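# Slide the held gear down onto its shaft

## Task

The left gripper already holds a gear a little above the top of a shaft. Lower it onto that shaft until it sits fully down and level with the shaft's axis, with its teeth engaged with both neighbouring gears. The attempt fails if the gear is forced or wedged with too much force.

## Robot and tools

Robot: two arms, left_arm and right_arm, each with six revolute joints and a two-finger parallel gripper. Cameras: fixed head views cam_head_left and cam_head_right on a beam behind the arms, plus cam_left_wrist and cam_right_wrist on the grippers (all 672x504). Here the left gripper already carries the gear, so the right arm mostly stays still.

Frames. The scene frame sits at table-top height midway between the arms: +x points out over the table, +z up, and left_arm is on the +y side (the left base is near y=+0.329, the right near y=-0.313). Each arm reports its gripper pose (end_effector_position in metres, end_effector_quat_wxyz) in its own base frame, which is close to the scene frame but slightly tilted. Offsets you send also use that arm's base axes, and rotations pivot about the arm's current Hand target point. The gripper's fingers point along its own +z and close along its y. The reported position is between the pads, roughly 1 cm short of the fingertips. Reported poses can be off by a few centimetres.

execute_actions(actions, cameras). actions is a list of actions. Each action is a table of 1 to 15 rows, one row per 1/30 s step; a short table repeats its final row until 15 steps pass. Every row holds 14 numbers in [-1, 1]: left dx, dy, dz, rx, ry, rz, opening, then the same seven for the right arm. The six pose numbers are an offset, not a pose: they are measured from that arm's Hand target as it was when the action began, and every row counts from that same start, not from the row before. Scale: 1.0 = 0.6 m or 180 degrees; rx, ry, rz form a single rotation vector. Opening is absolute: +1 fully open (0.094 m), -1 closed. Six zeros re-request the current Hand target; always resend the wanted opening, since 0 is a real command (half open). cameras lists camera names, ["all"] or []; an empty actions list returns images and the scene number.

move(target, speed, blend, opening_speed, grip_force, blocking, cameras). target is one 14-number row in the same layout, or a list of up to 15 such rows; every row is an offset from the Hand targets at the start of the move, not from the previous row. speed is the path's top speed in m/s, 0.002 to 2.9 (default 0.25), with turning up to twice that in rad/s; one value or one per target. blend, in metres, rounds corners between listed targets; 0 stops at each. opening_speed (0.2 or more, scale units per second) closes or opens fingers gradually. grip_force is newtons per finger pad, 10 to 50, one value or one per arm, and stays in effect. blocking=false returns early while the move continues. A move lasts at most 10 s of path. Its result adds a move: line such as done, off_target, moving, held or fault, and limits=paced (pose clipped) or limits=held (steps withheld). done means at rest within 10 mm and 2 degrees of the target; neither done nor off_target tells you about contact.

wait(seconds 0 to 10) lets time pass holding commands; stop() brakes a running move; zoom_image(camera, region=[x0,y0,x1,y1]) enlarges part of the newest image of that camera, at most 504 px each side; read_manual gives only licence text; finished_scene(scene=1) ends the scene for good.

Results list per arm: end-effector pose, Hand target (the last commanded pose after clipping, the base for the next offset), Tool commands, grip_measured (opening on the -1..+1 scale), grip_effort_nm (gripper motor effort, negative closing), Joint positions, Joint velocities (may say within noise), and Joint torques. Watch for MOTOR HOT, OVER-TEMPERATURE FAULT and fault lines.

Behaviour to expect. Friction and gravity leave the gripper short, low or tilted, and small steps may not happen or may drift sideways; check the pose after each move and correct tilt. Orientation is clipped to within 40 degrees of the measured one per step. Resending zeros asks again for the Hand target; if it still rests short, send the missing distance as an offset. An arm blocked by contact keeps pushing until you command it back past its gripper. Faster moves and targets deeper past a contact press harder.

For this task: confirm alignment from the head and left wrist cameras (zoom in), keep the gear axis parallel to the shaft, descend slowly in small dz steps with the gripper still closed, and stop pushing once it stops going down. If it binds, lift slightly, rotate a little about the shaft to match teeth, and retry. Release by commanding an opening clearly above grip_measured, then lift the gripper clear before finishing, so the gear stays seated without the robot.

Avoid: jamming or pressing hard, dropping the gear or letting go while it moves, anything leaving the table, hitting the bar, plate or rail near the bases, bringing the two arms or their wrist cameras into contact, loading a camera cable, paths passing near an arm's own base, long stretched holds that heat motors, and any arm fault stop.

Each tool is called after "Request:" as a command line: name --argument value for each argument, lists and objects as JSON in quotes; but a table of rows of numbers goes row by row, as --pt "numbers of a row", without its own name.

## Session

Request:
execute_actions --actions '[]' --cameras '["cam_left_wrist","cam_right_wrist"]'

Scene clock: 0.00 s.
left_arm: end_effector_position=(+0.2785, -0.1550, +0.1221) grip_measured=-0.649 grip_effort_nm=n/a end_effector_quat_wxyz=(-0.003, +0.864, +0.504, +0.008) | right_arm: end_effector_position=(+0.3810, +0.0000, +0.4020) grip_measured=+1.000 grip_effort_nm=n/a end_effector_quat_wxyz=(+0.707, +0.000, +0.707, +0.000)
Joint positions: left_arm=[-0.517 1.746 1.492 -1.315 -0.016 1.569 0.016] | right_arm=[0 1.047 1.047 0 0 0 0.094]
Joint velocities: within noise
Joint torques (N m): no reading
Heat: left arm: 45 °C; right arm: 39 °C.
Hand target: left_arm +0.2807, -0.1567, +0.1304; +0.010, +0.864, +0.503, +0.014 | right_arm +0.3804, +0.0007, +0.4078; +0.712, -0.001, +0.702, +0.001
Tool commands: left_gripper/opening=-1.0 right_gripper/opening=+1.0
Images, in order (width x height): cam_left_wrist 672x504, cam_right_wrist 672x504.

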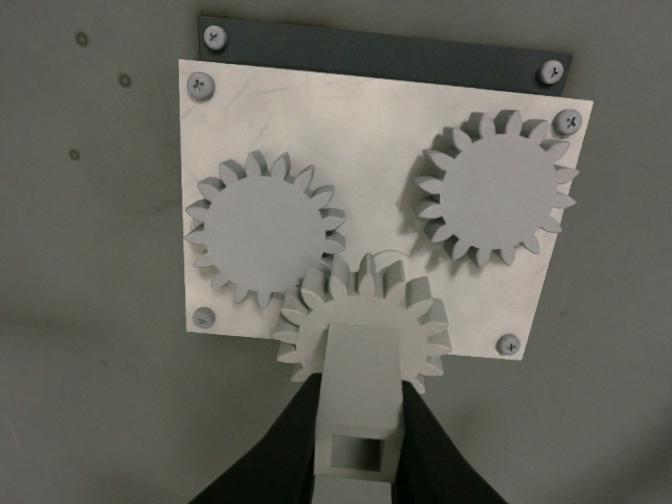

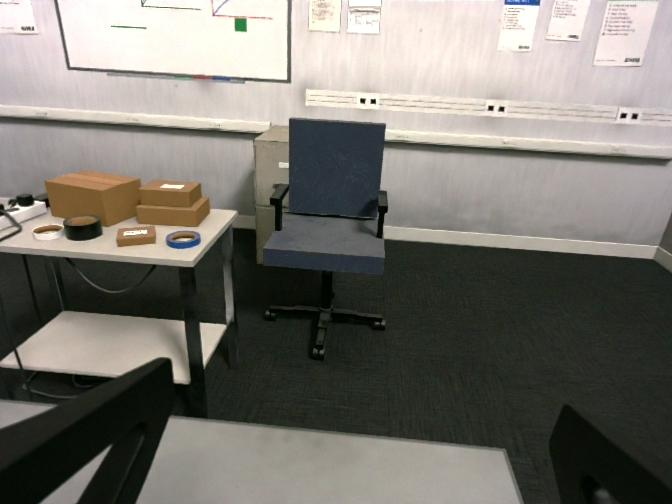

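Request:
move --target '[-0.0033,0.023,0.0175,0.0255,-0.0302,0,-1,0,0,0,0,0,0,1]' --speed 0.1 --cameras '["cam_left_wrist"]'

Request:
zoom_image --camera "cam_left_wrist" --region '[170, 110, 370, 310]'

Request:
zoom_image --camera "cam_left_wrist" --region '[340, 80, 560, 300]'

Request:
zoom_image --camera "cam_left_wrist" --region '[260, 240, 460, 400]'

Scene clock: 24.73 s.
left_arm: end_effector_position=(+0.2796, -0.1432, +0.1313) grip_measured=-0.649 grip_effort_nm=-1.05 end_effector_quat_wxyz=(-0.016, +0.865, +0.499, +0.061) | right_arm: end_effector_position=(+0.3810, +0.0000, +0.4020) grip_measured=+1.000 grip_effort_nm=0.03 end_effector_quat_wxyz=(+0.707, +0.000, +0.707, +0.000)
Joint positions: left_arm=[-0.54 1.698 1.468 -1.309 -0.121 1.557 0.016] | right_arm=[0 1.047 1.047 0 0 0 0.094]
Joint torques (N m): left_arm=[-0.31 -11.74 5.15 0.44 -0.06 -0.16] | right_arm=[0.14 -3.26 8.43 1.9 -0.01 -0.11]
Heat: left arm: 46 °C; right arm: 43 °C.
Hand target: left_arm +0.2788, -0.1429, +0.1410; -0.001, +0.862, +0.501, +0.075 | right_arm +0.3804, +0.0007, +0.4078; +0.712, -0.001, +0.702, +0.001
Off the commanded pose: left_arm 0.010 m, 2 deg | right_arm 0.006 m, 1 deg.
move: done
Images, in order (width x height): cam_left_wrist 672x504.

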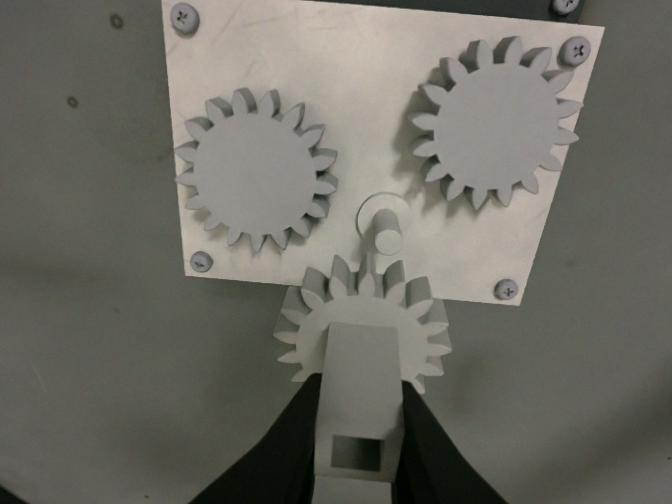

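Scaled by 2.520 from the camera's 672x504 image, which has a finer 960x720 frame.

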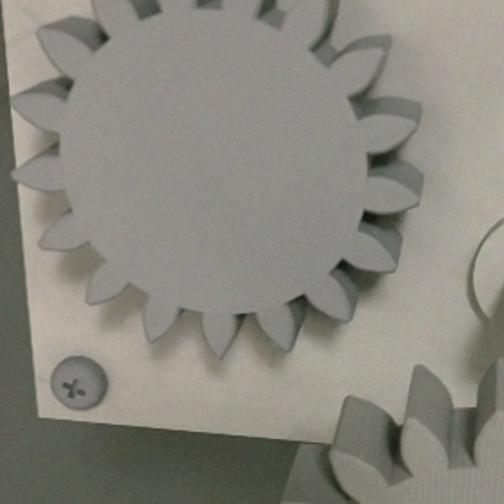

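Scaled by 2.291 from the camera's 672x504 image, which has a finer 960x720 frame.

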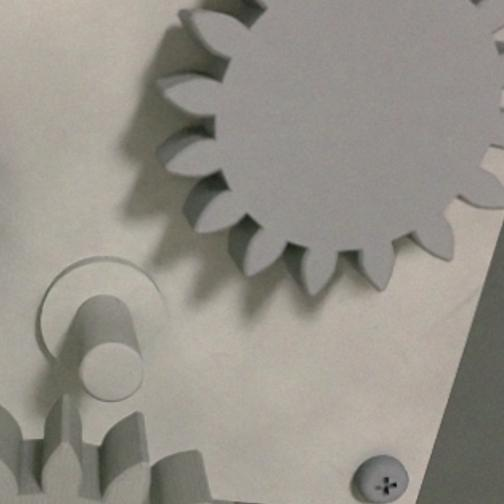

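Scaled by 2.520 from the camera's 672x504 image, which has a finer 960x720 frame.

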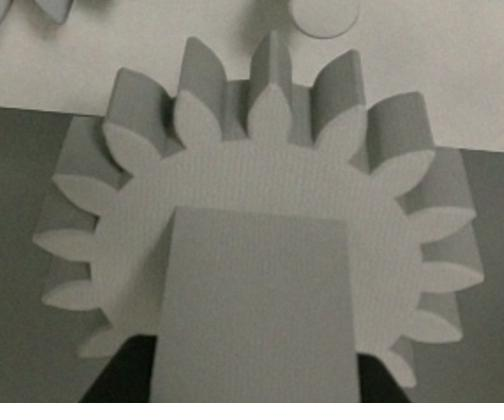

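Request:
move --target '[-0.0293,-0.0307,-0.0122,0.003,-0.0086,0,-1,0,0,0,0,0,0,1]' --speed 0.1 --cameras '["cam_left_wrist"]'

Request:
zoom_image --camera "cam_left_wrist" --region '[230, 210, 480, 400]'

Scene clock: 82.47 s.
left_arm: end_effector_position=(+0.2613, -0.1622, +0.1237) grip_measured=-0.649 grip_effort_nm=-1.05 end_effector_quat_wxyz=(-0.016, +0.865, +0.496, +0.076) | right_arm: end_effector_position=(+0.3810, +0.0000, +0.4020) grip_measured=+1.000 grip_effort_nm=0.03 end_effector_quat_wxyz=(+0.707, +0.000, +0.707, +0.000)
Joint positions: left_arm=[-0.641 1.671 1.405 -1.273 -0.151 1.461 0.016] | right_arm=[0 1.047 1.047 0 0 0 0.094]
Joint torques (N m): left_arm=[-0.16 -11.63 5.04 0.44 -0.07 -0.17] | right_arm=[0.12 -3.17 8.35 1.88 -0.08 -0.08]
Heat: left arm: 48 °C; right arm: 45 °C.
Hand target: left_arm +0.2611, -0.1614, +0.1335; +0.002, +0.861, +0.501, +0.089 | right_arm +0.3804, +0.0007, +0.4078; +0.712, -0.001, +0.702, +0.001
Off the commanded pose: left_arm 0.010 m, 3 deg | right_arm 0.006 m, 1 deg.
move: off_target (left_arm)
Images, in order (width x height): cam_left_wrist 672x504.

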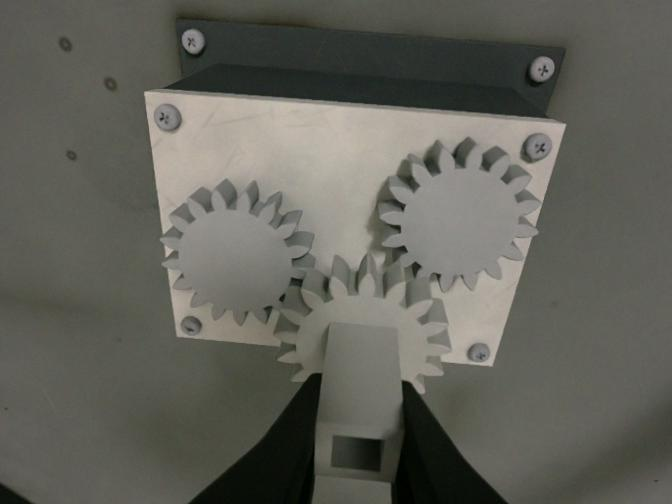

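Scaled by 2.016 from the camera's 672x504 image, which has a finer 960x720 frame.

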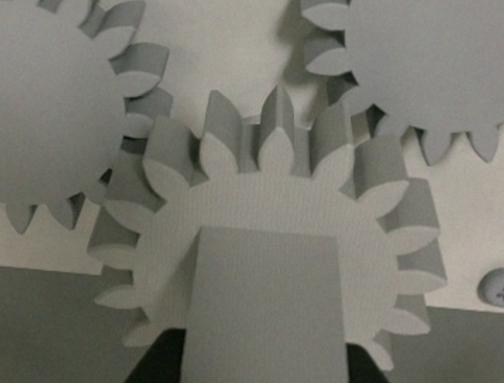

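Request:
zoom_image --camera "cam_left_wrist" --region '[150, 170, 330, 340]'

Request:
zoom_image --camera "cam_left_wrist" --region '[370, 130, 550, 300]'

Request:
zoom_image --camera "cam_left_wrist" --region '[280, 240, 440, 320]'

Scaled by 2.800 from the camera's 672x504 image, which has a finer 960x720 frame.

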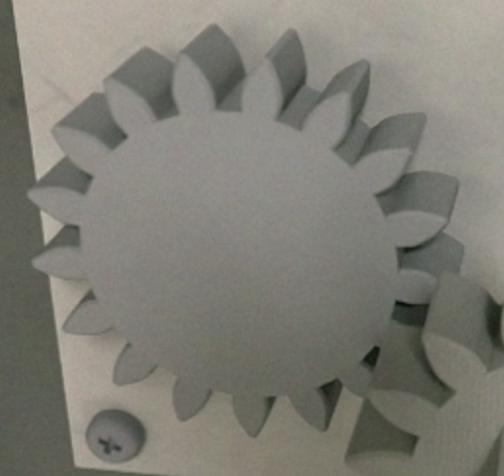

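Scaled by 2.800 from the camera's 672x504 image, which has a finer 960x720 frame.

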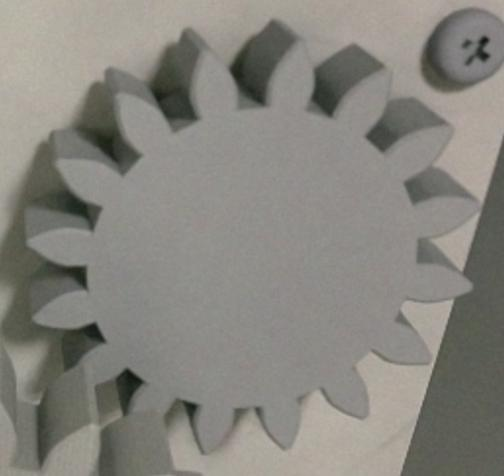

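Scaled by 3.150 from the camera's 672x504 image, which has a finer 960x720 frame.

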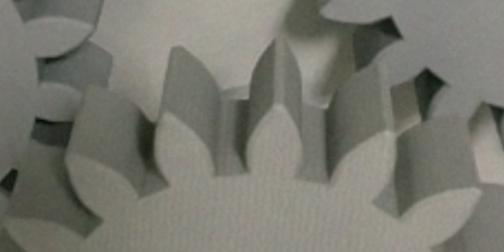

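Request:
move --pt "0.007 0.018 0.006 0 0 0 -1 0 0 0 0 0 0 1" --pt "0.0022 0.0037 -0.006 0 0 0 -1 0 0 0 0 0 0 1" --speed 0.06 --cameras '["cam_left_wrist"]'

Request:
zoom_image --camera "cam_left_wrist" --region '[270, 230, 460, 350]'

Scene clock: 151.10 s.
left_arm: end_effector_position=(+0.2627, -0.1592, +0.1238) grip_measured=-0.649 grip_effort_nm=-1.05 end_effector_quat_wxyz=(-0.010, +0.864, +0.498, +0.079) | right_arm: end_effector_position=(+0.3810, +0.0000, +0.4020) grip_measured=+1.000 grip_effort_nm=0.03 end_effector_quat_wxyz=(+0.707, +0.000, +0.707, +0.000)
Joint positions: left_arm=[-0.631 1.657 1.389 -1.257 -0.152 1.469 0.016] | right_arm=[0 1.047 1.047 0 0 0 0.094]
Joint torques (N m): left_arm=[-0.27 -10.35 5.05 0.46 -0.07 -0.17] | right_arm=[0.17 -3.03 8.39 1.88 -0.01 -0.1]
Heat: left arm: 47 °C; right arm: 46 °C.
Hand target: left_arm +0.2625, -0.1592, +0.1301; +0.002, +0.861, +0.501, +0.089 | right_arm +0.3804, +0.0007, +0.4078; +0.712, -0.001, +0.702, +0.001
Off the commanded pose: left_arm 0.006 m, 2 deg | right_arm 0.006 m, 1 deg.
move: done
Images, in order (width x height): cam_left_wrist 672x504.

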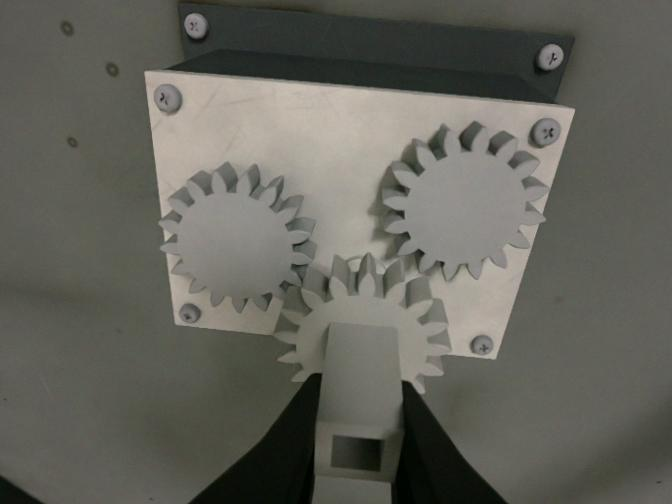

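Scaled by 2.653 from the camera's 672x504 image, which has a finer 960x720 frame.

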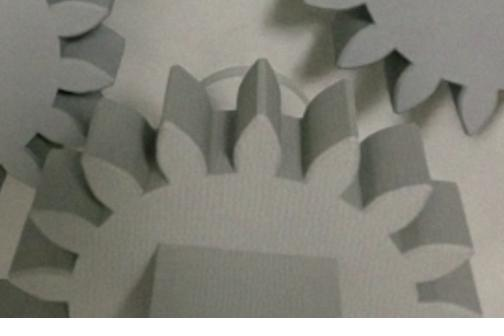

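Request:
move --target '[0.0005,-0.0006,-0.0117,0,0,0,-1,0,0,0,0,0,0,1]' --speed 0.03 --cameras '["cam_left_wrist"]'

Request:
zoom_image --camera "cam_left_wrist" --region '[270, 230, 460, 350]'

Scene clock: 165.03 s.
left_arm: end_effector_position=(+0.2629, -0.1593, +0.1175) grip_measured=-0.649 grip_effort_nm=-1.05 end_effector_quat_wxyz=(-0.009, +0.864, +0.498, +0.079) | right_arm: end_effector_position=(+0.3810, +0.0000, +0.4020) grip_measured=+1.000 grip_effort_nm=0.03 end_effector_quat_wxyz=(+0.707, +0.000, +0.707, +0.000)
Joint positions: left_arm=[-0.631 1.657 1.364 -1.23 -0.152 1.468 0.016] | right_arm=[0 1.047 1.047 0 0 0 0.094]
Joint velocities: left_arm=[0.002 0.002 0.012 -0.183 -0.007 0.051 0.001] | right_arm=[within noise]
Joint torques (N m): left_arm=[-0.21 -10.11 5.05 0.47 -0.08 -0.17] | right_arm=[0.28 -3.18 8.34 1.94 -0.02 -0.15]
Heat: left arm: 49 °C; right arm: 46 °C.
Hand target: left_arm +0.2628, -0.1595, +0.1230; +0.002, +0.861, +0.501, +0.089 | right_arm +0.3804, +0.0007, +0.4078; +0.712, -0.001, +0.702, +0.001
Off the commanded pose: left_arm 0.006 m, 2 deg | right_arm 0.006 m, 1 deg.
move: done
Images, in order (width x height): cam_left_wrist 672x504.

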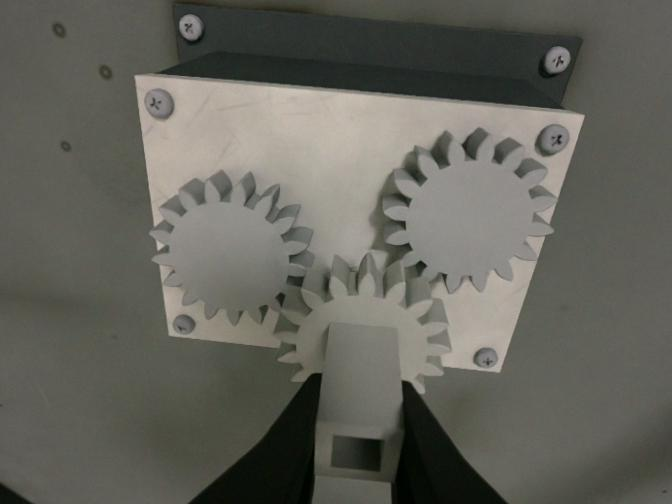

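Scaled by 2.653 from the camera's 672x504 image, which has a finer 960x720 frame.

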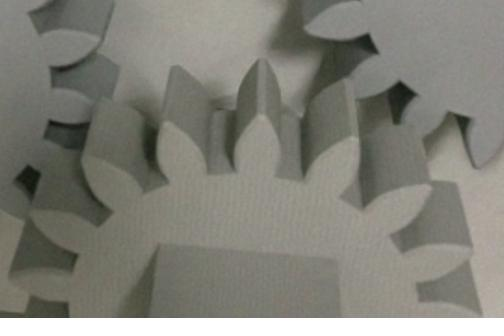

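Request:
move --target '[0.0007,0.0005,-0.006,0,0,0,-1,0,0,0,0,0,0,1]' --speed 0.02

Request:
move --target '[0.0006,0.0005,-0.005,0,0,0,-1,0,0,0,0,0,0,1]' --speed 0.02 --cameras '["cam_left_wrist"]'

Request:
zoom_image --camera "cam_left_wrist" --region '[260, 230, 360, 330]'

Request:
zoom_image --camera "cam_left_wrist" --region '[370, 230, 470, 330]'

Scene clock: 173.17 s.
left_arm: end_effector_position=(+0.2631, -0.1595, +0.1142) grip_measured=-0.649 grip_effort_nm=-1.05 end_effector_quat_wxyz=(-0.008, +0.864, +0.498, +0.080) | right_arm: end_effector_position=(+0.3810, +0.0000, +0.4020) grip_measured=+1.000 grip_effort_nm=0.03 end_effector_quat_wxyz=(+0.707, +0.000, +0.707, +0.000)
Joint positions: left_arm=[-0.631 1.657 1.351 -1.215 -0.152 1.468 0.016] | right_arm=[0 1.047 1.047 0 0 0 0.094]
Joint torques (N m): left_arm=[-0.14 -9.94 5.09 0.47 -0.08 -0.14] | right_arm=[0.29 -2.93 8.35 1.93 0 -0.07]
Heat: left arm: 49 °C; right arm: 46 °C.
Hand target: left_arm +0.2632, -0.1592, +0.1194; +0.002, +0.861, +0.501, +0.089 | right_arm +0.3804, +0.0007, +0.4078; +0.712, -0.001, +0.702, +0.001
Off the commanded pose: left_arm 0.005 m, 2 deg | right_arm 0.006 m, 1 deg.
move: done

Scene clock: 173.87 s.
left_arm: end_effector_position=(+0.2632, -0.1595, +0.1124) grip_measured=-0.649 grip_effort_nm=-1.05 end_effector_quat_wxyz=(-0.008, +0.863, +0.498, +0.080) | right_arm: end_effector_position=(+0.3810, +0.0000, +0.4020) grip_measured=+1.000 grip_effort_nm=0.03 end_effector_quat_wxyz=(+0.707, +0.000, +0.707, +0.000)
Joint positions: left_arm=[-0.631 1.657 1.343 -1.207 -0.152 1.468 0.016] | right_arm=[0 1.047 1.047 0 0 0 0.094]
Joint torques (N m): left_arm=[0.02 -9.89 4.79 0.5 -0.06 -0.12] | right_arm=[0.39 -3.02 8.55 1.91 -0.03 -0.09]
Heat: left arm: 49 °C; right arm: 46 °C.
Hand target: left_arm +0.2635, -0.1589, +0.1164; +0.002, +0.861, +0.501, +0.089 | right_arm +0.3804, +0.0007, +0.4078; +0.712, -0.001, +0.702, +0.001
Off the commanded pose: left_arm 0.004 m, 2 deg | right_arm 0.006 m, 1 deg.
move: done
Images, in order (width x height): cam_left_wrist 672x504.

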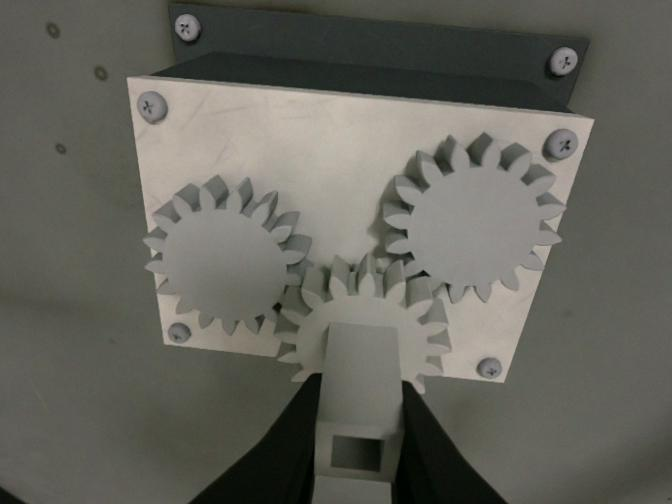

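Scaled by 5.040 from the camera's 672x504 image, which has a finer 960x720 frame.

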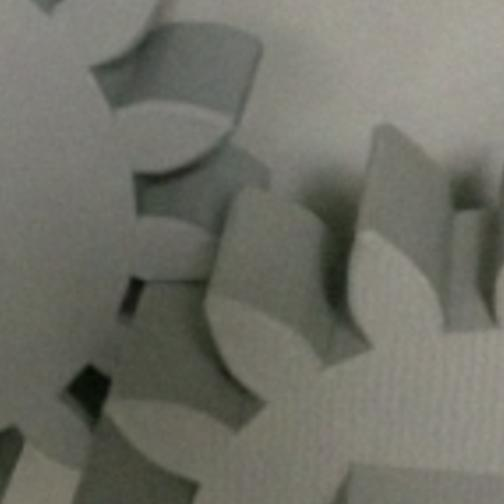

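Scaled by 5.040 from the camera's 672x504 image, which has a finer 960x720 frame.

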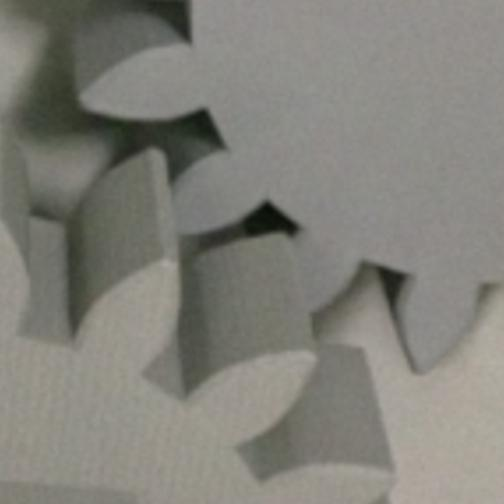

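Request:
move --target '[0.0006,0.0005,-0.005,0,0,0.002,-1,0,0,0,0,0,0,1]' --speed 0.02

Request:
move --target '[0.0004,0.0003,-0.004,0,0,0.002,-1,0,0,0,0,0,0,1]' --speed 0.02 --cameras '["cam_left_wrist"]'

Request:
zoom_image --camera "cam_left_wrist" --region '[260, 230, 360, 330]'

Request:
zoom_image --camera "cam_left_wrist" --region '[370, 230, 470, 330]'

Scene clock: 185.67 s.
left_arm: end_effector_position=(+0.2639, -0.1595, +0.1123) grip_measured=-0.649 grip_effort_nm=-1.05 end_effector_quat_wxyz=(-0.007, +0.863, +0.499, +0.081) | right_arm: end_effector_position=(+0.3810, +0.0000, +0.4020) grip_measured=+1.000 grip_effort_nm=0.03 end_effector_quat_wxyz=(+0.707, +0.000, +0.707, +0.000)
Joint positions: left_arm=[-0.631 1.657 1.343 -1.204 -0.155 1.467 0.016] | right_arm=[0 1.047 1.047 0 0 0 0.094]
Joint torques (N m): left_arm=[0.05 -9.69 4.12 0.58 -0.03 -0.17] | right_arm=[0.12 -3.17 8.23 1.88 -0.06 -0.11]
Heat: left arm: 49 °C; right arm: 46 °C.
Hand target: left_arm +0.2639, -0.1587, +0.1134; +0.002, +0.859, +0.504, +0.089 | right_arm +0.3804, +0.0007, +0.4078; +0.712, -0.001, +0.702, +0.001
Off the commanded pose: left_arm 0.001 m, 2 deg | right_arm 0.006 m, 1 deg.
move: done

Scene clock: 186.37 s.
left_arm: end_effector_position=(+0.2637, -0.1594, +0.1119) grip_measured=-0.649 grip_effort_nm=-1.05 end_effector_quat_wxyz=(-0.005, +0.861, +0.501, +0.082) | right_arm: end_effector_position=(+0.3810, +0.0000, +0.4020) grip_measured=+1.000 grip_effort_nm=0.03 end_effector_quat_wxyz=(+0.707, +0.000, +0.707, +0.000)
Joint positions: left_arm=[-0.631 1.652 1.336 -1.197 -0.155 1.461 0.016] | right_arm=[0 1.047 1.047 0 0 0 0.094]
Joint torques (N m): left_arm=[0.16 -8.99 4.08 0.64 -0.05 -0.17] | right_arm=[0.36 -2.95 8.55 1.89 -0.02 -0.14]
Heat: left arm: 49 °C; right arm: 46 °C.
Hand target: left_arm +0.2641, -0.1584, +0.1109; +0.001, +0.858, +0.506, +0.089 | right_arm +0.3804, +0.0007, +0.4078; +0.712, -0.001, +0.702, +0.001
Off the commanded pose: left_arm 0.001 m, 1 deg | right_arm 0.006 m, 1 deg.
move: done
Images, in order (width x height): cam_left_wrist 672x504.

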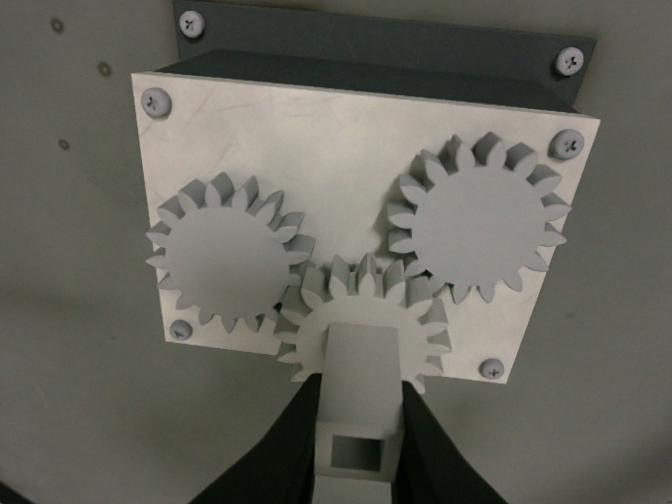

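Scaled by 5.040 from the camera's 672x504 image, which has a finer 960x720 frame.

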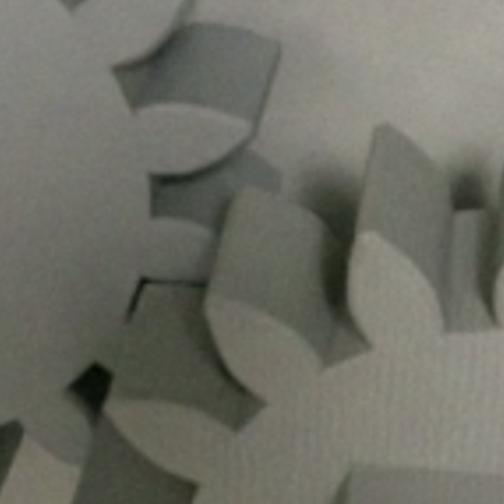

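Scaled by 5.040 from the camera's 672x504 image, which has a finer 960x720 frame.

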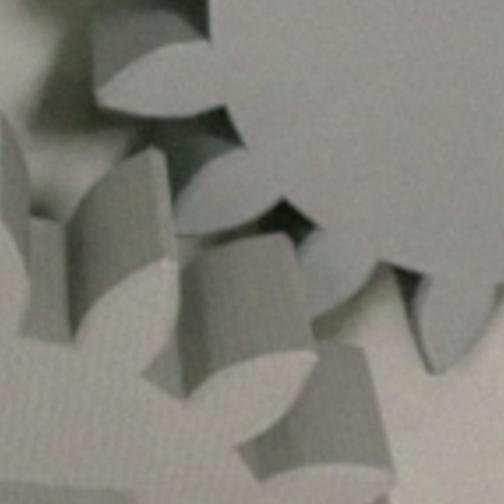

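Request:
move --target '[0,0,-0.001,0.002,0.008,0.012,-1,0,0,0,0,0,0,1]' --speed 0.03 --cameras '["cam_left_wrist"]'

Request:
zoom_image --camera "cam_left_wrist" --region '[260, 230, 360, 330]'

Request:
zoom_image --camera "cam_left_wrist" --region '[370, 230, 470, 330]'

Scene clock: 201.70 s.
left_arm: end_effector_position=(+0.2636, -0.1593, +0.1119) grip_measured=-0.649 grip_effort_nm=-1.05 end_effector_quat_wxyz=(-0.004, +0.853, +0.516, +0.082) | right_arm: end_effector_position=(+0.3810, +0.0000, +0.4020) grip_measured=+1.000 grip_effort_nm=0.03 end_effector_quat_wxyz=(+0.707, +0.000, +0.707, +0.000)
Joint positions: left_arm=[-0.631 1.652 1.336 -1.198 -0.155 1.427 0.016] | right_arm=[0 1.047 1.047 0 0 0 0.094]
Joint torques (N m): left_arm=[0.39 -6.43 6.42 0.33 0.05 -0.2] | right_arm=[0.25 -3.12 8.49 1.87 -0.03 -0.08]
Heat: left arm: 47 °C; right arm: 46 °C.
Hand target: left_arm +0.2641, -0.1584, +0.1103; -0.010, +0.849, +0.522, +0.080 | right_arm +0.3804, +0.0007, +0.4078; +0.712, -0.001, +0.702, +0.001
Off the commanded pose: left_arm 0.002 m, 1 deg | right_arm 0.006 m, 1 deg.
move: done
Images, in order (width x height): cam_left_wrist 672x504.

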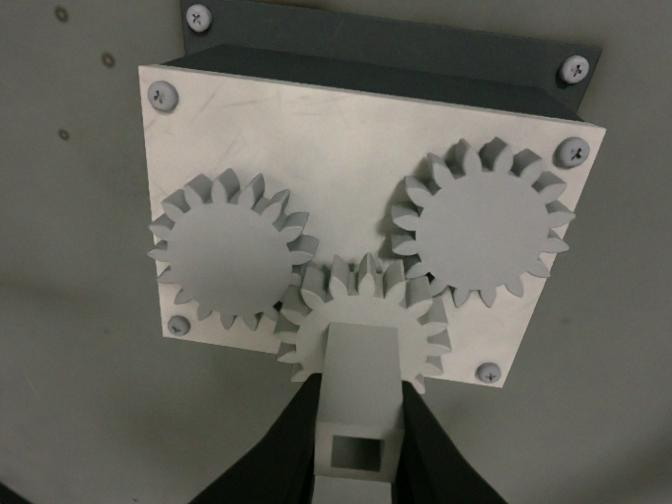

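Scaled by 5.040 from the camera's 672x504 image, which has a finer 960x720 frame.

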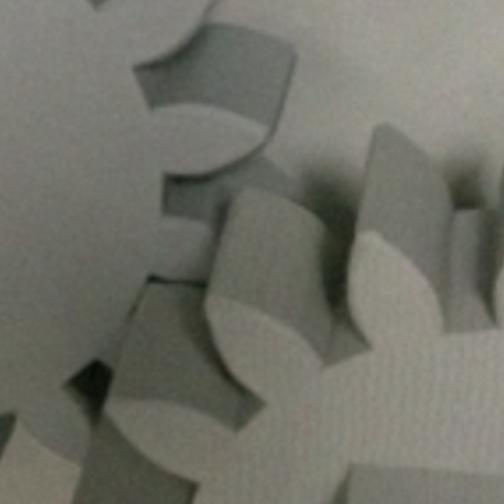

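Scaled by 5.040 from the camera's 672x504 image, which has a finer 960x720 frame.

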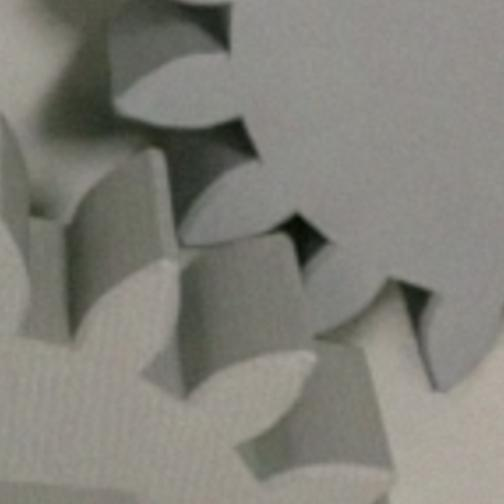

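Request:
move --pt "-0.0005 0.0012 0.02 0.002 0.006 -0.004 -1 0 0 0 0 0 0 1" --speed 0.04

Scene clock: 211.80 s.
left_arm: end_effector_position=(+0.2630, -0.1578, +0.1172) grip_measured=-0.649 grip_effort_nm=-1.05 end_effector_quat_wxyz=(-0.013, +0.853, +0.517, +0.079) | right_arm: end_effector_position=(+0.3810, +0.0000, +0.4020) grip_measured=+1.000 grip_effort_nm=0.03 end_effector_quat_wxyz=(+0.707, +0.000, +0.707, +0.000)
Joint positions: left_arm=[-0.628 1.663 1.37 -1.239 -0.155 1.427 0.016] | right_arm=[0 1.047 1.047 0 0 0 0.094]
Joint torques (N m): left_arm=[0.59 -6.67 8.58 0.1 0.12 0.02] | right_arm=[0.18 -3.14 8.42 1.86 -0.05 -0.11]
Heat: left arm: 46 °C; right arm: 46 °C.
Hand target: left_arm +0.2639, -0.1578, +0.1224; -0.016, +0.853, +0.516, +0.074 | right_arm +0.3804, +0.0007, +0.4078; +0.712, -0.001, +0.702, +0.001
Off the commanded pose: left_arm 0.005 m, 1 deg | right_arm 0.006 m, 1 deg.
move: done

Request:
execute_actions --actions '[]' --cameras '["cam_left_wrist"]'

Request:
zoom_image --camera "cam_left_wrist" --region '[260, 220, 470, 350]'

Scene clock: 216.40 s.
left_arm: end_effector_position=(+0.2630, -0.1578, +0.1172) grip_measured=-0.649 grip_effort_nm=-1.05 end_effector_quat_wxyz=(-0.013, +0.853, +0.517, +0.079) | right_arm: end_effector_position=(+0.3810, +0.0000, +0.4020) grip_measured=+1.000 grip_effort_nm=0.04 end_effector_quat_wxyz=(+0.707, +0.000, +0.707, +0.000)
Joint positions: left_arm=[-0.628 1.663 1.37 -1.239 -0.155 1.427 0.016] | right_arm=[0 1.047 1.047 0 0 0 0.094]
Joint velocities: within noise
Joint torques (N m): left_arm=[0.58 -6.65 8.59 0.09 0.11 0.02] | right_arm=[0.16 -3.32 8.49 1.92 -0.02 -0.11]
Heat: left arm: 46 °C; right arm: 46 °C.
Hand target: left_arm +0.2639, -0.1578, +0.1224; -0.016, +0.853, +0.516, +0.074 | right_arm +0.3804, +0.0007, +0.4078; +0.712, -0.001, +0.702, +0.001
Tool commands: left_gripper/opening=-1.0 right_gripper/opening=+1.0
Off the commanded pose: left_arm 0.005 m, 1 deg | right_arm 0.006 m, 1 deg.
Images, in order (width x height): cam_left_wrist 672x504.

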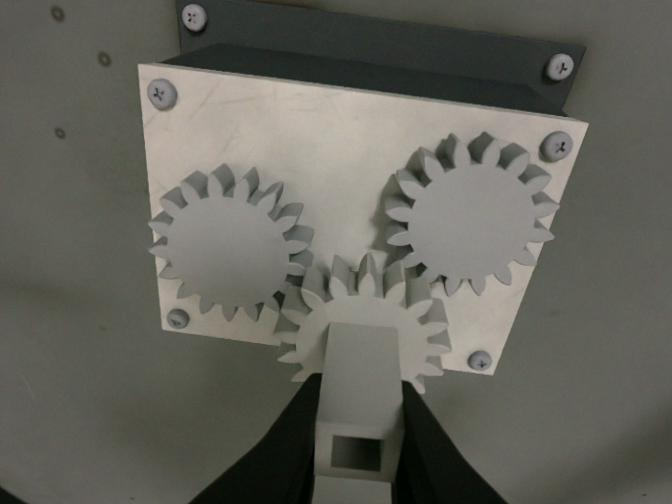

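Scaled by 2.400 from the camera's 672x504 image, which has a finer 960x720 frame.

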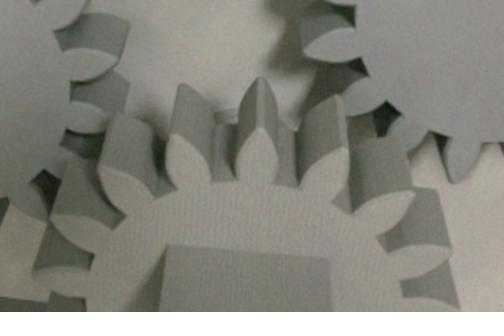

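Request:
move --target '[-0.0008,-0.0033,-0.0145,0.0008,0.0007,-0.0066,-1,0,0,0,0,0,0,1]' --speed 0.03 --cameras '["cam_left_wrist"]'

Request:
zoom_image --camera "cam_left_wrist" --region '[260, 230, 360, 330]'

Request:
zoom_image --camera "cam_left_wrist" --region '[370, 230, 470, 330]'

Scene clock: 229.23 s.
left_arm: end_effector_position=(+0.2633, -0.1581, +0.1153) grip_measured=-0.649 grip_effort_nm=-1.05 end_effector_quat_wxyz=(-0.015, +0.854, +0.514, +0.078) | right_arm: end_effector_position=(+0.3810, +0.0000, +0.4020) grip_measured=+1.000 grip_effort_nm=0.03 end_effector_quat_wxyz=(+0.707, +0.000, +0.707, +0.000)
Joint positions: left_arm=[-0.628 1.67 1.37 -1.238 -0.155 1.433 0.016] | right_arm=[0 1.047 1.047 0 0 0 0.094]
Joint torques (N m): left_arm=[0.06 -6.86 6.19 0.36 0.12 0.11] | right_arm=[0.32 -3.11 8.49 1.96 -0.02 -0.09]
Heat: left arm: 47 °C; right arm: 47 °C.
Hand target: left_arm +0.2634, -0.1597, +0.1137; -0.017, +0.858, +0.507, +0.073 | right_arm +0.3804, +0.0007, +0.4078; +0.712, -0.001, +0.702, +0.001
Off the commanded pose: left_arm 0.002 m, 1 deg | right_arm 0.006 m, 1 deg.
move: done
Images, in order (width x height): cam_left_wrist 672x504.

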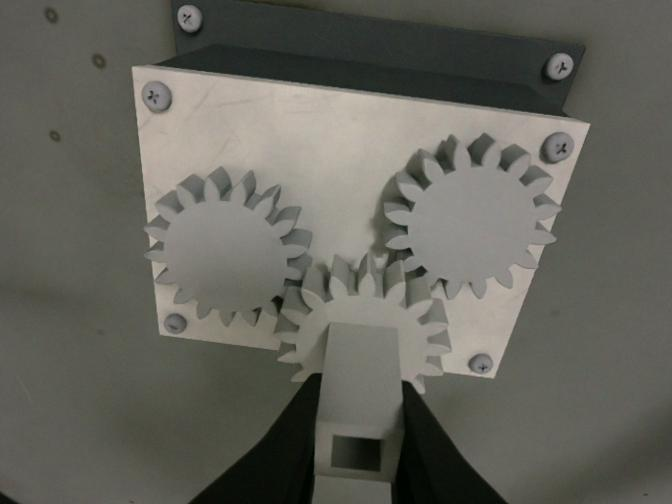

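Scaled by 5.040 from the camera's 672x504 image, which has a finer 960x720 frame.

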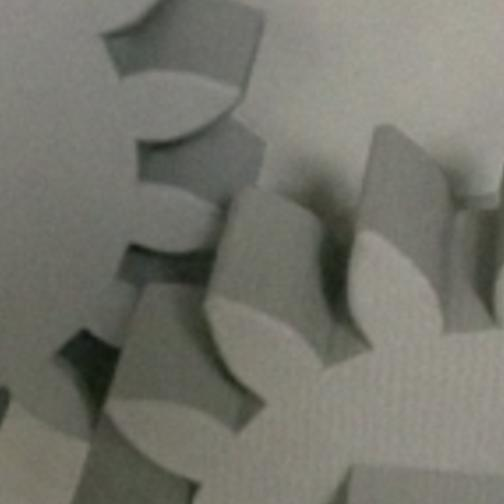

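Scaled by 5.040 from the camera's 672x504 image, which has a finer 960x720 frame.

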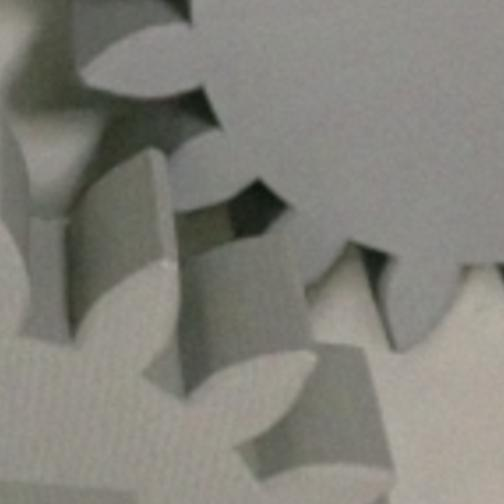

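Request:
move --target '[0.0005,0.0002,-0.006,0,0,0,-1,0,0,0,0,0,0,1]' --speed 0.02

Request:
move --target '[0.0005,0.0002,-0.005,0,0,0,-1,0,0,0,0,0,0,1]' --speed 0.02 --cameras '["cam_left_wrist"]'

Request:
zoom_image --camera "cam_left_wrist" --region '[260, 230, 360, 330]'

Request:
zoom_image --camera "cam_left_wrist" --region '[370, 230, 470, 330]'

Scene clock: 238.43 s.
left_arm: end_effector_position=(+0.2639, -0.1585, +0.1153) grip_measured=-0.649 grip_effort_nm=-1.05 end_effector_quat_wxyz=(-0.014, +0.855, +0.513, +0.078) | right_arm: end_effector_position=(+0.3810, +0.0000, +0.4020) grip_measured=+1.000 grip_effort_nm=0.03 end_effector_quat_wxyz=(+0.707, +0.000, +0.707, +0.000)
Joint positions: left_arm=[-0.628 1.67 1.37 -1.235 -0.155 1.435 0.016] | right_arm=[0 1.047 1.047 0 0 0 0.094]
Joint torques (N m): left_arm=[0.25 -6.74 5.31 0.45 0.11 0.13] | right_arm=[0.35 -3.12 8.49 1.91 -0.03 -0.07]
Heat: left arm: 47 °C; right arm: 47 °C.
Hand target: left_arm +0.2637, -0.1596, +0.1101; -0.017, +0.858, +0.507, +0.073 | right_arm +0.3804, +0.0007, +0.4078; +0.712, -0.001, +0.702, +0.001
Off the commanded pose: left_arm 0.005 m, 1 deg | right_arm 0.006 m, 1 deg.
move: done

Scene clock: 239.27 s.
left_arm: end_effector_position=(+0.2644, -0.1589, +0.1131) grip_measured=-0.649 grip_effort_nm=-1.05 end_effector_quat_wxyz=(-0.013, +0.855, +0.513, +0.079) | right_arm: end_effector_position=(+0.3810, +0.0000, +0.4020) grip_measured=+1.000 grip_effort_nm=0.03 end_effector_quat_wxyz=(+0.707, +0.000, +0.707, +0.000)
Joint positions: left_arm=[-0.628 1.67 1.361 -1.223 -0.155 1.436 0.016] | right_arm=[0 1.047 1.047 0 0 0 0.094]
Joint torques (N m): left_arm=[0.27 -6.57 5.2 0.46 0.13 0.11] | right_arm=[0.38 -3.18 8.34 1.86 0.01 -0.12]
Heat: left arm: 47 °C; right arm: 47 °C.
Hand target: left_arm +0.2640, -0.1595, +0.1071; -0.017, +0.858, +0.507, +0.073 | right_arm +0.3804, +0.0007, +0.4078; +0.712, -0.001, +0.702, +0.001
Off the commanded pose: left_arm 0.006 m, 1 deg | right_arm 0.006 m, 1 deg.
move: done
Images, in order (width x height): cam_left_wrist 672x504.

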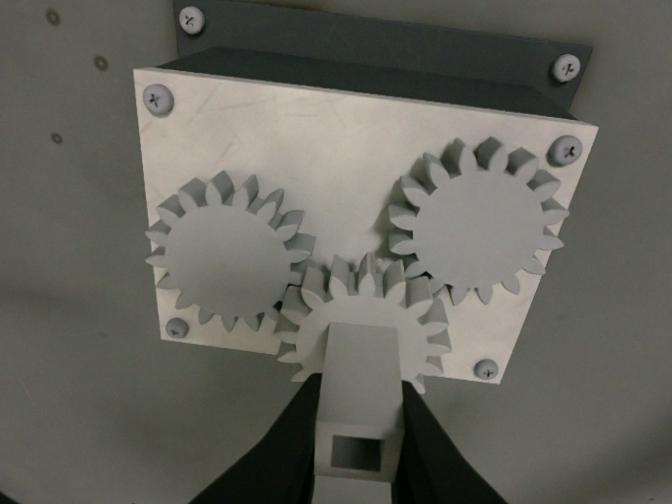

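Scaled by 5.040 from the camera's 672x504 image, which has a finer 960x720 frame.

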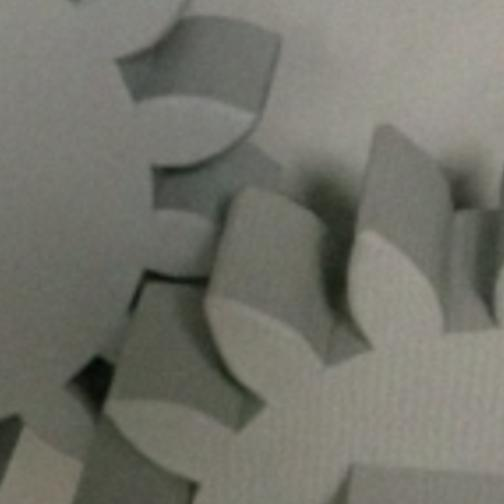

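Scaled by 5.040 from the camera's 672x504 image, which has a finer 960x720 frame.

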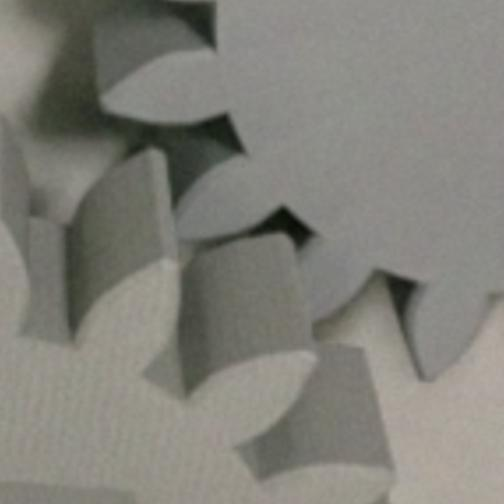

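Request:
move --target '[-0.0004,0.006,0,-0.002,-0.0016,0.0165,-1,0,0,0,0,0,0,1]' --speed 0.03 --cameras '["cam_left_wrist"]'

Request:
zoom_image --camera "cam_left_wrist" --region '[260, 230, 360, 330]'

Request:
zoom_image --camera "cam_left_wrist" --region '[370, 230, 470, 330]'

Scene clock: 270.53 s.
left_arm: end_effector_position=(+0.2642, -0.1574, +0.1113) grip_measured=-0.649 grip_effort_nm=-1.05 end_effector_quat_wxyz=(-0.014, +0.850, +0.522, +0.078) | right_arm: end_effector_position=(+0.3810, +0.0000, +0.4020) grip_measured=+1.000 grip_effort_nm=0.03 end_effector_quat_wxyz=(+0.707, +0.000, +0.707, +0.000)
Joint positions: left_arm=[-0.625 1.67 1.354 -1.22 -0.155 1.418 0.016] | right_arm=[0 1.047 1.047 0 0 0 0.094]
Joint torques (N m): left_arm=[0.73 -7.41 4.89 0.44 0.11 -0.19] | right_arm=[0.13 -3 8.4 1.92 -0.03 -0.13]
Heat: left arm: 48 °C; right arm: 47 °C.
Hand target: left_arm +0.2637, -0.1559, +0.1071; -0.015, +0.845, +0.530, +0.074 | right_arm +0.3804, +0.0007, +0.4078; +0.712, -0.001, +0.702, +0.001
Off the commanded pose: left_arm 0.005 m, 1 deg | right_arm 0.006 m, 1 deg.
move: done
Images, in order (width x height): cam_left_wrist 672x504.

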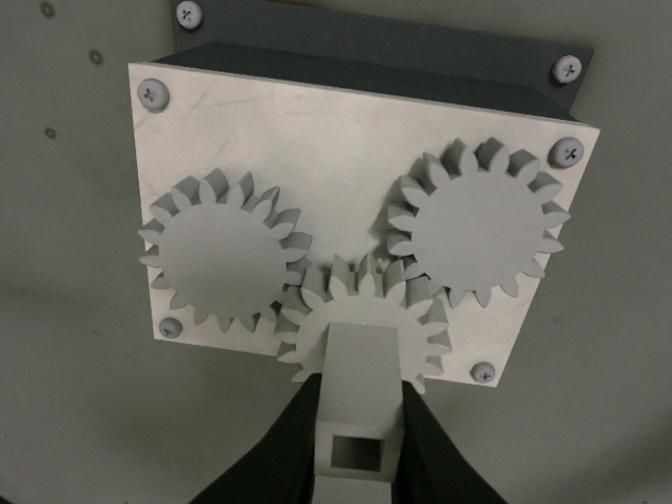

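Scaled by 5.040 from the camera's 672x504 image, which has a finer 960x720 frame.

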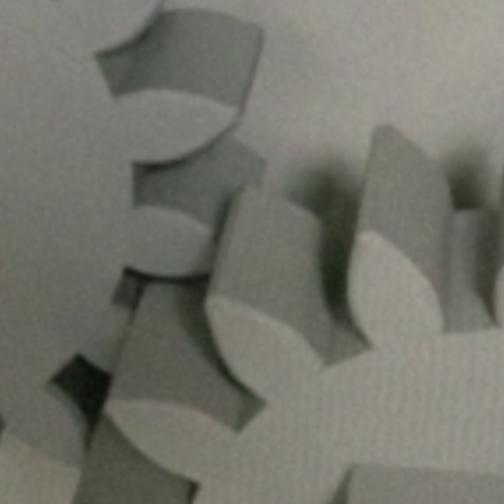

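Scaled by 5.040 from the camera's 672x504 image, which has a finer 960x720 frame.

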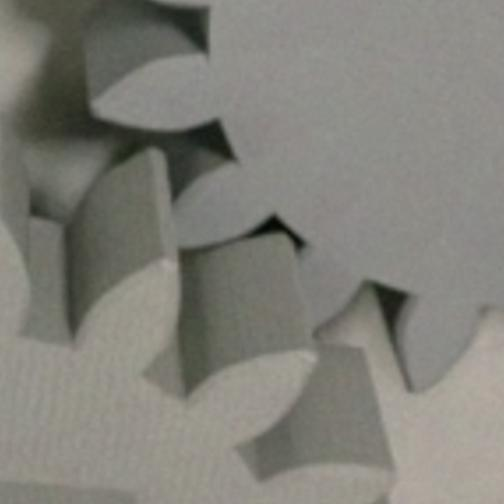

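Request:
move --target '[0.0004,0.0005,-0.005,-0.0005,-0.0004,0.004,-1,0,0,0,0,0,0,1]' --speed 0.02 --cameras '["cam_left_wrist"]'

Request:
zoom_image --camera "cam_left_wrist" --region '[260, 230, 360, 330]'

Request:
zoom_image --camera "cam_left_wrist" --region '[370, 230, 470, 330]'

Scene clock: 278.43 s.
left_arm: end_effector_position=(+0.2642, -0.1574, +0.1082) grip_measured=-0.649 grip_effort_nm=-1.05 end_effector_quat_wxyz=(-0.013, +0.847, +0.526, +0.079) | right_arm: end_effector_position=(+0.3810, +0.0000, +0.4020) grip_measured=+1.000 grip_effort_nm=0.03 end_effector_quat_wxyz=(+0.707, +0.000, +0.707, +0.000)
Joint positions: left_arm=[-0.625 1.67 1.341 -1.206 -0.155 1.407 0.016] | right_arm=[0 1.047 1.047 0 0 0 0.094]
Joint torques (N m): left_arm=[0.8 -7.25 5.03 0.43 0.14 -0.18] | right_arm=[0.34 -3.08 8.36 1.91 -0.01 -0.12]
Heat: left arm: 47 °C; right arm: 47 °C.
Hand target: left_arm +0.2639, -0.1555, +0.1040; -0.015, +0.841, +0.535, +0.074 | right_arm +0.3804, +0.0007, +0.4078; +0.712, -0.001, +0.702, +0.001
Off the commanded pose: left_arm 0.005 m, 1 deg | right_arm 0.006 m, 1 deg.
move: done
Images, in order (width x height): cam_left_wrist 672x504.

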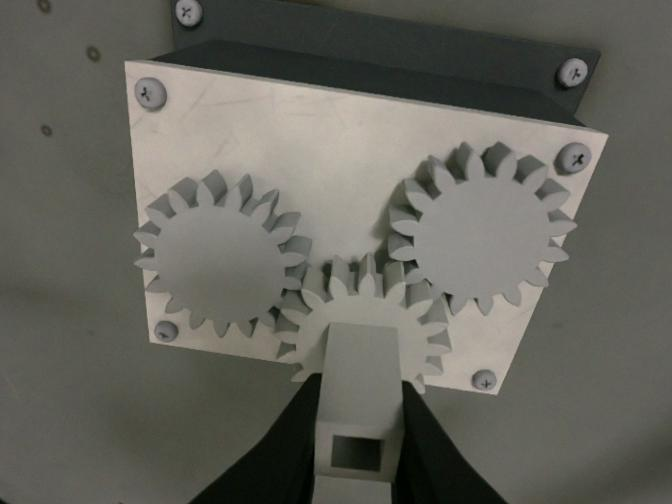

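Scaled by 5.040 from the camera's 672x504 image, which has a finer 960x720 frame.

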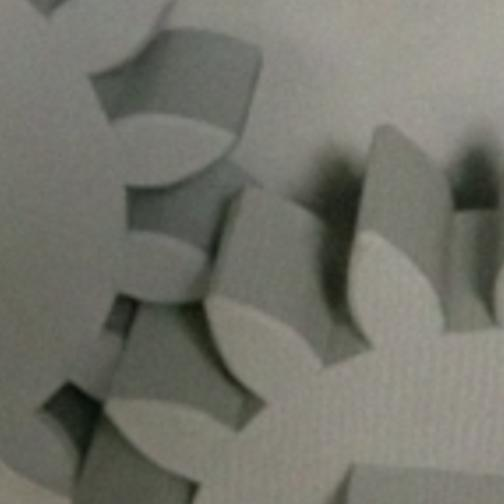

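Scaled by 5.040 from the camera's 672x504 image, which has a finer 960x720 frame.

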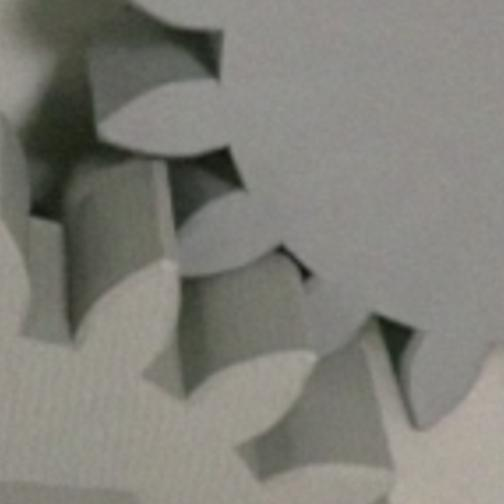

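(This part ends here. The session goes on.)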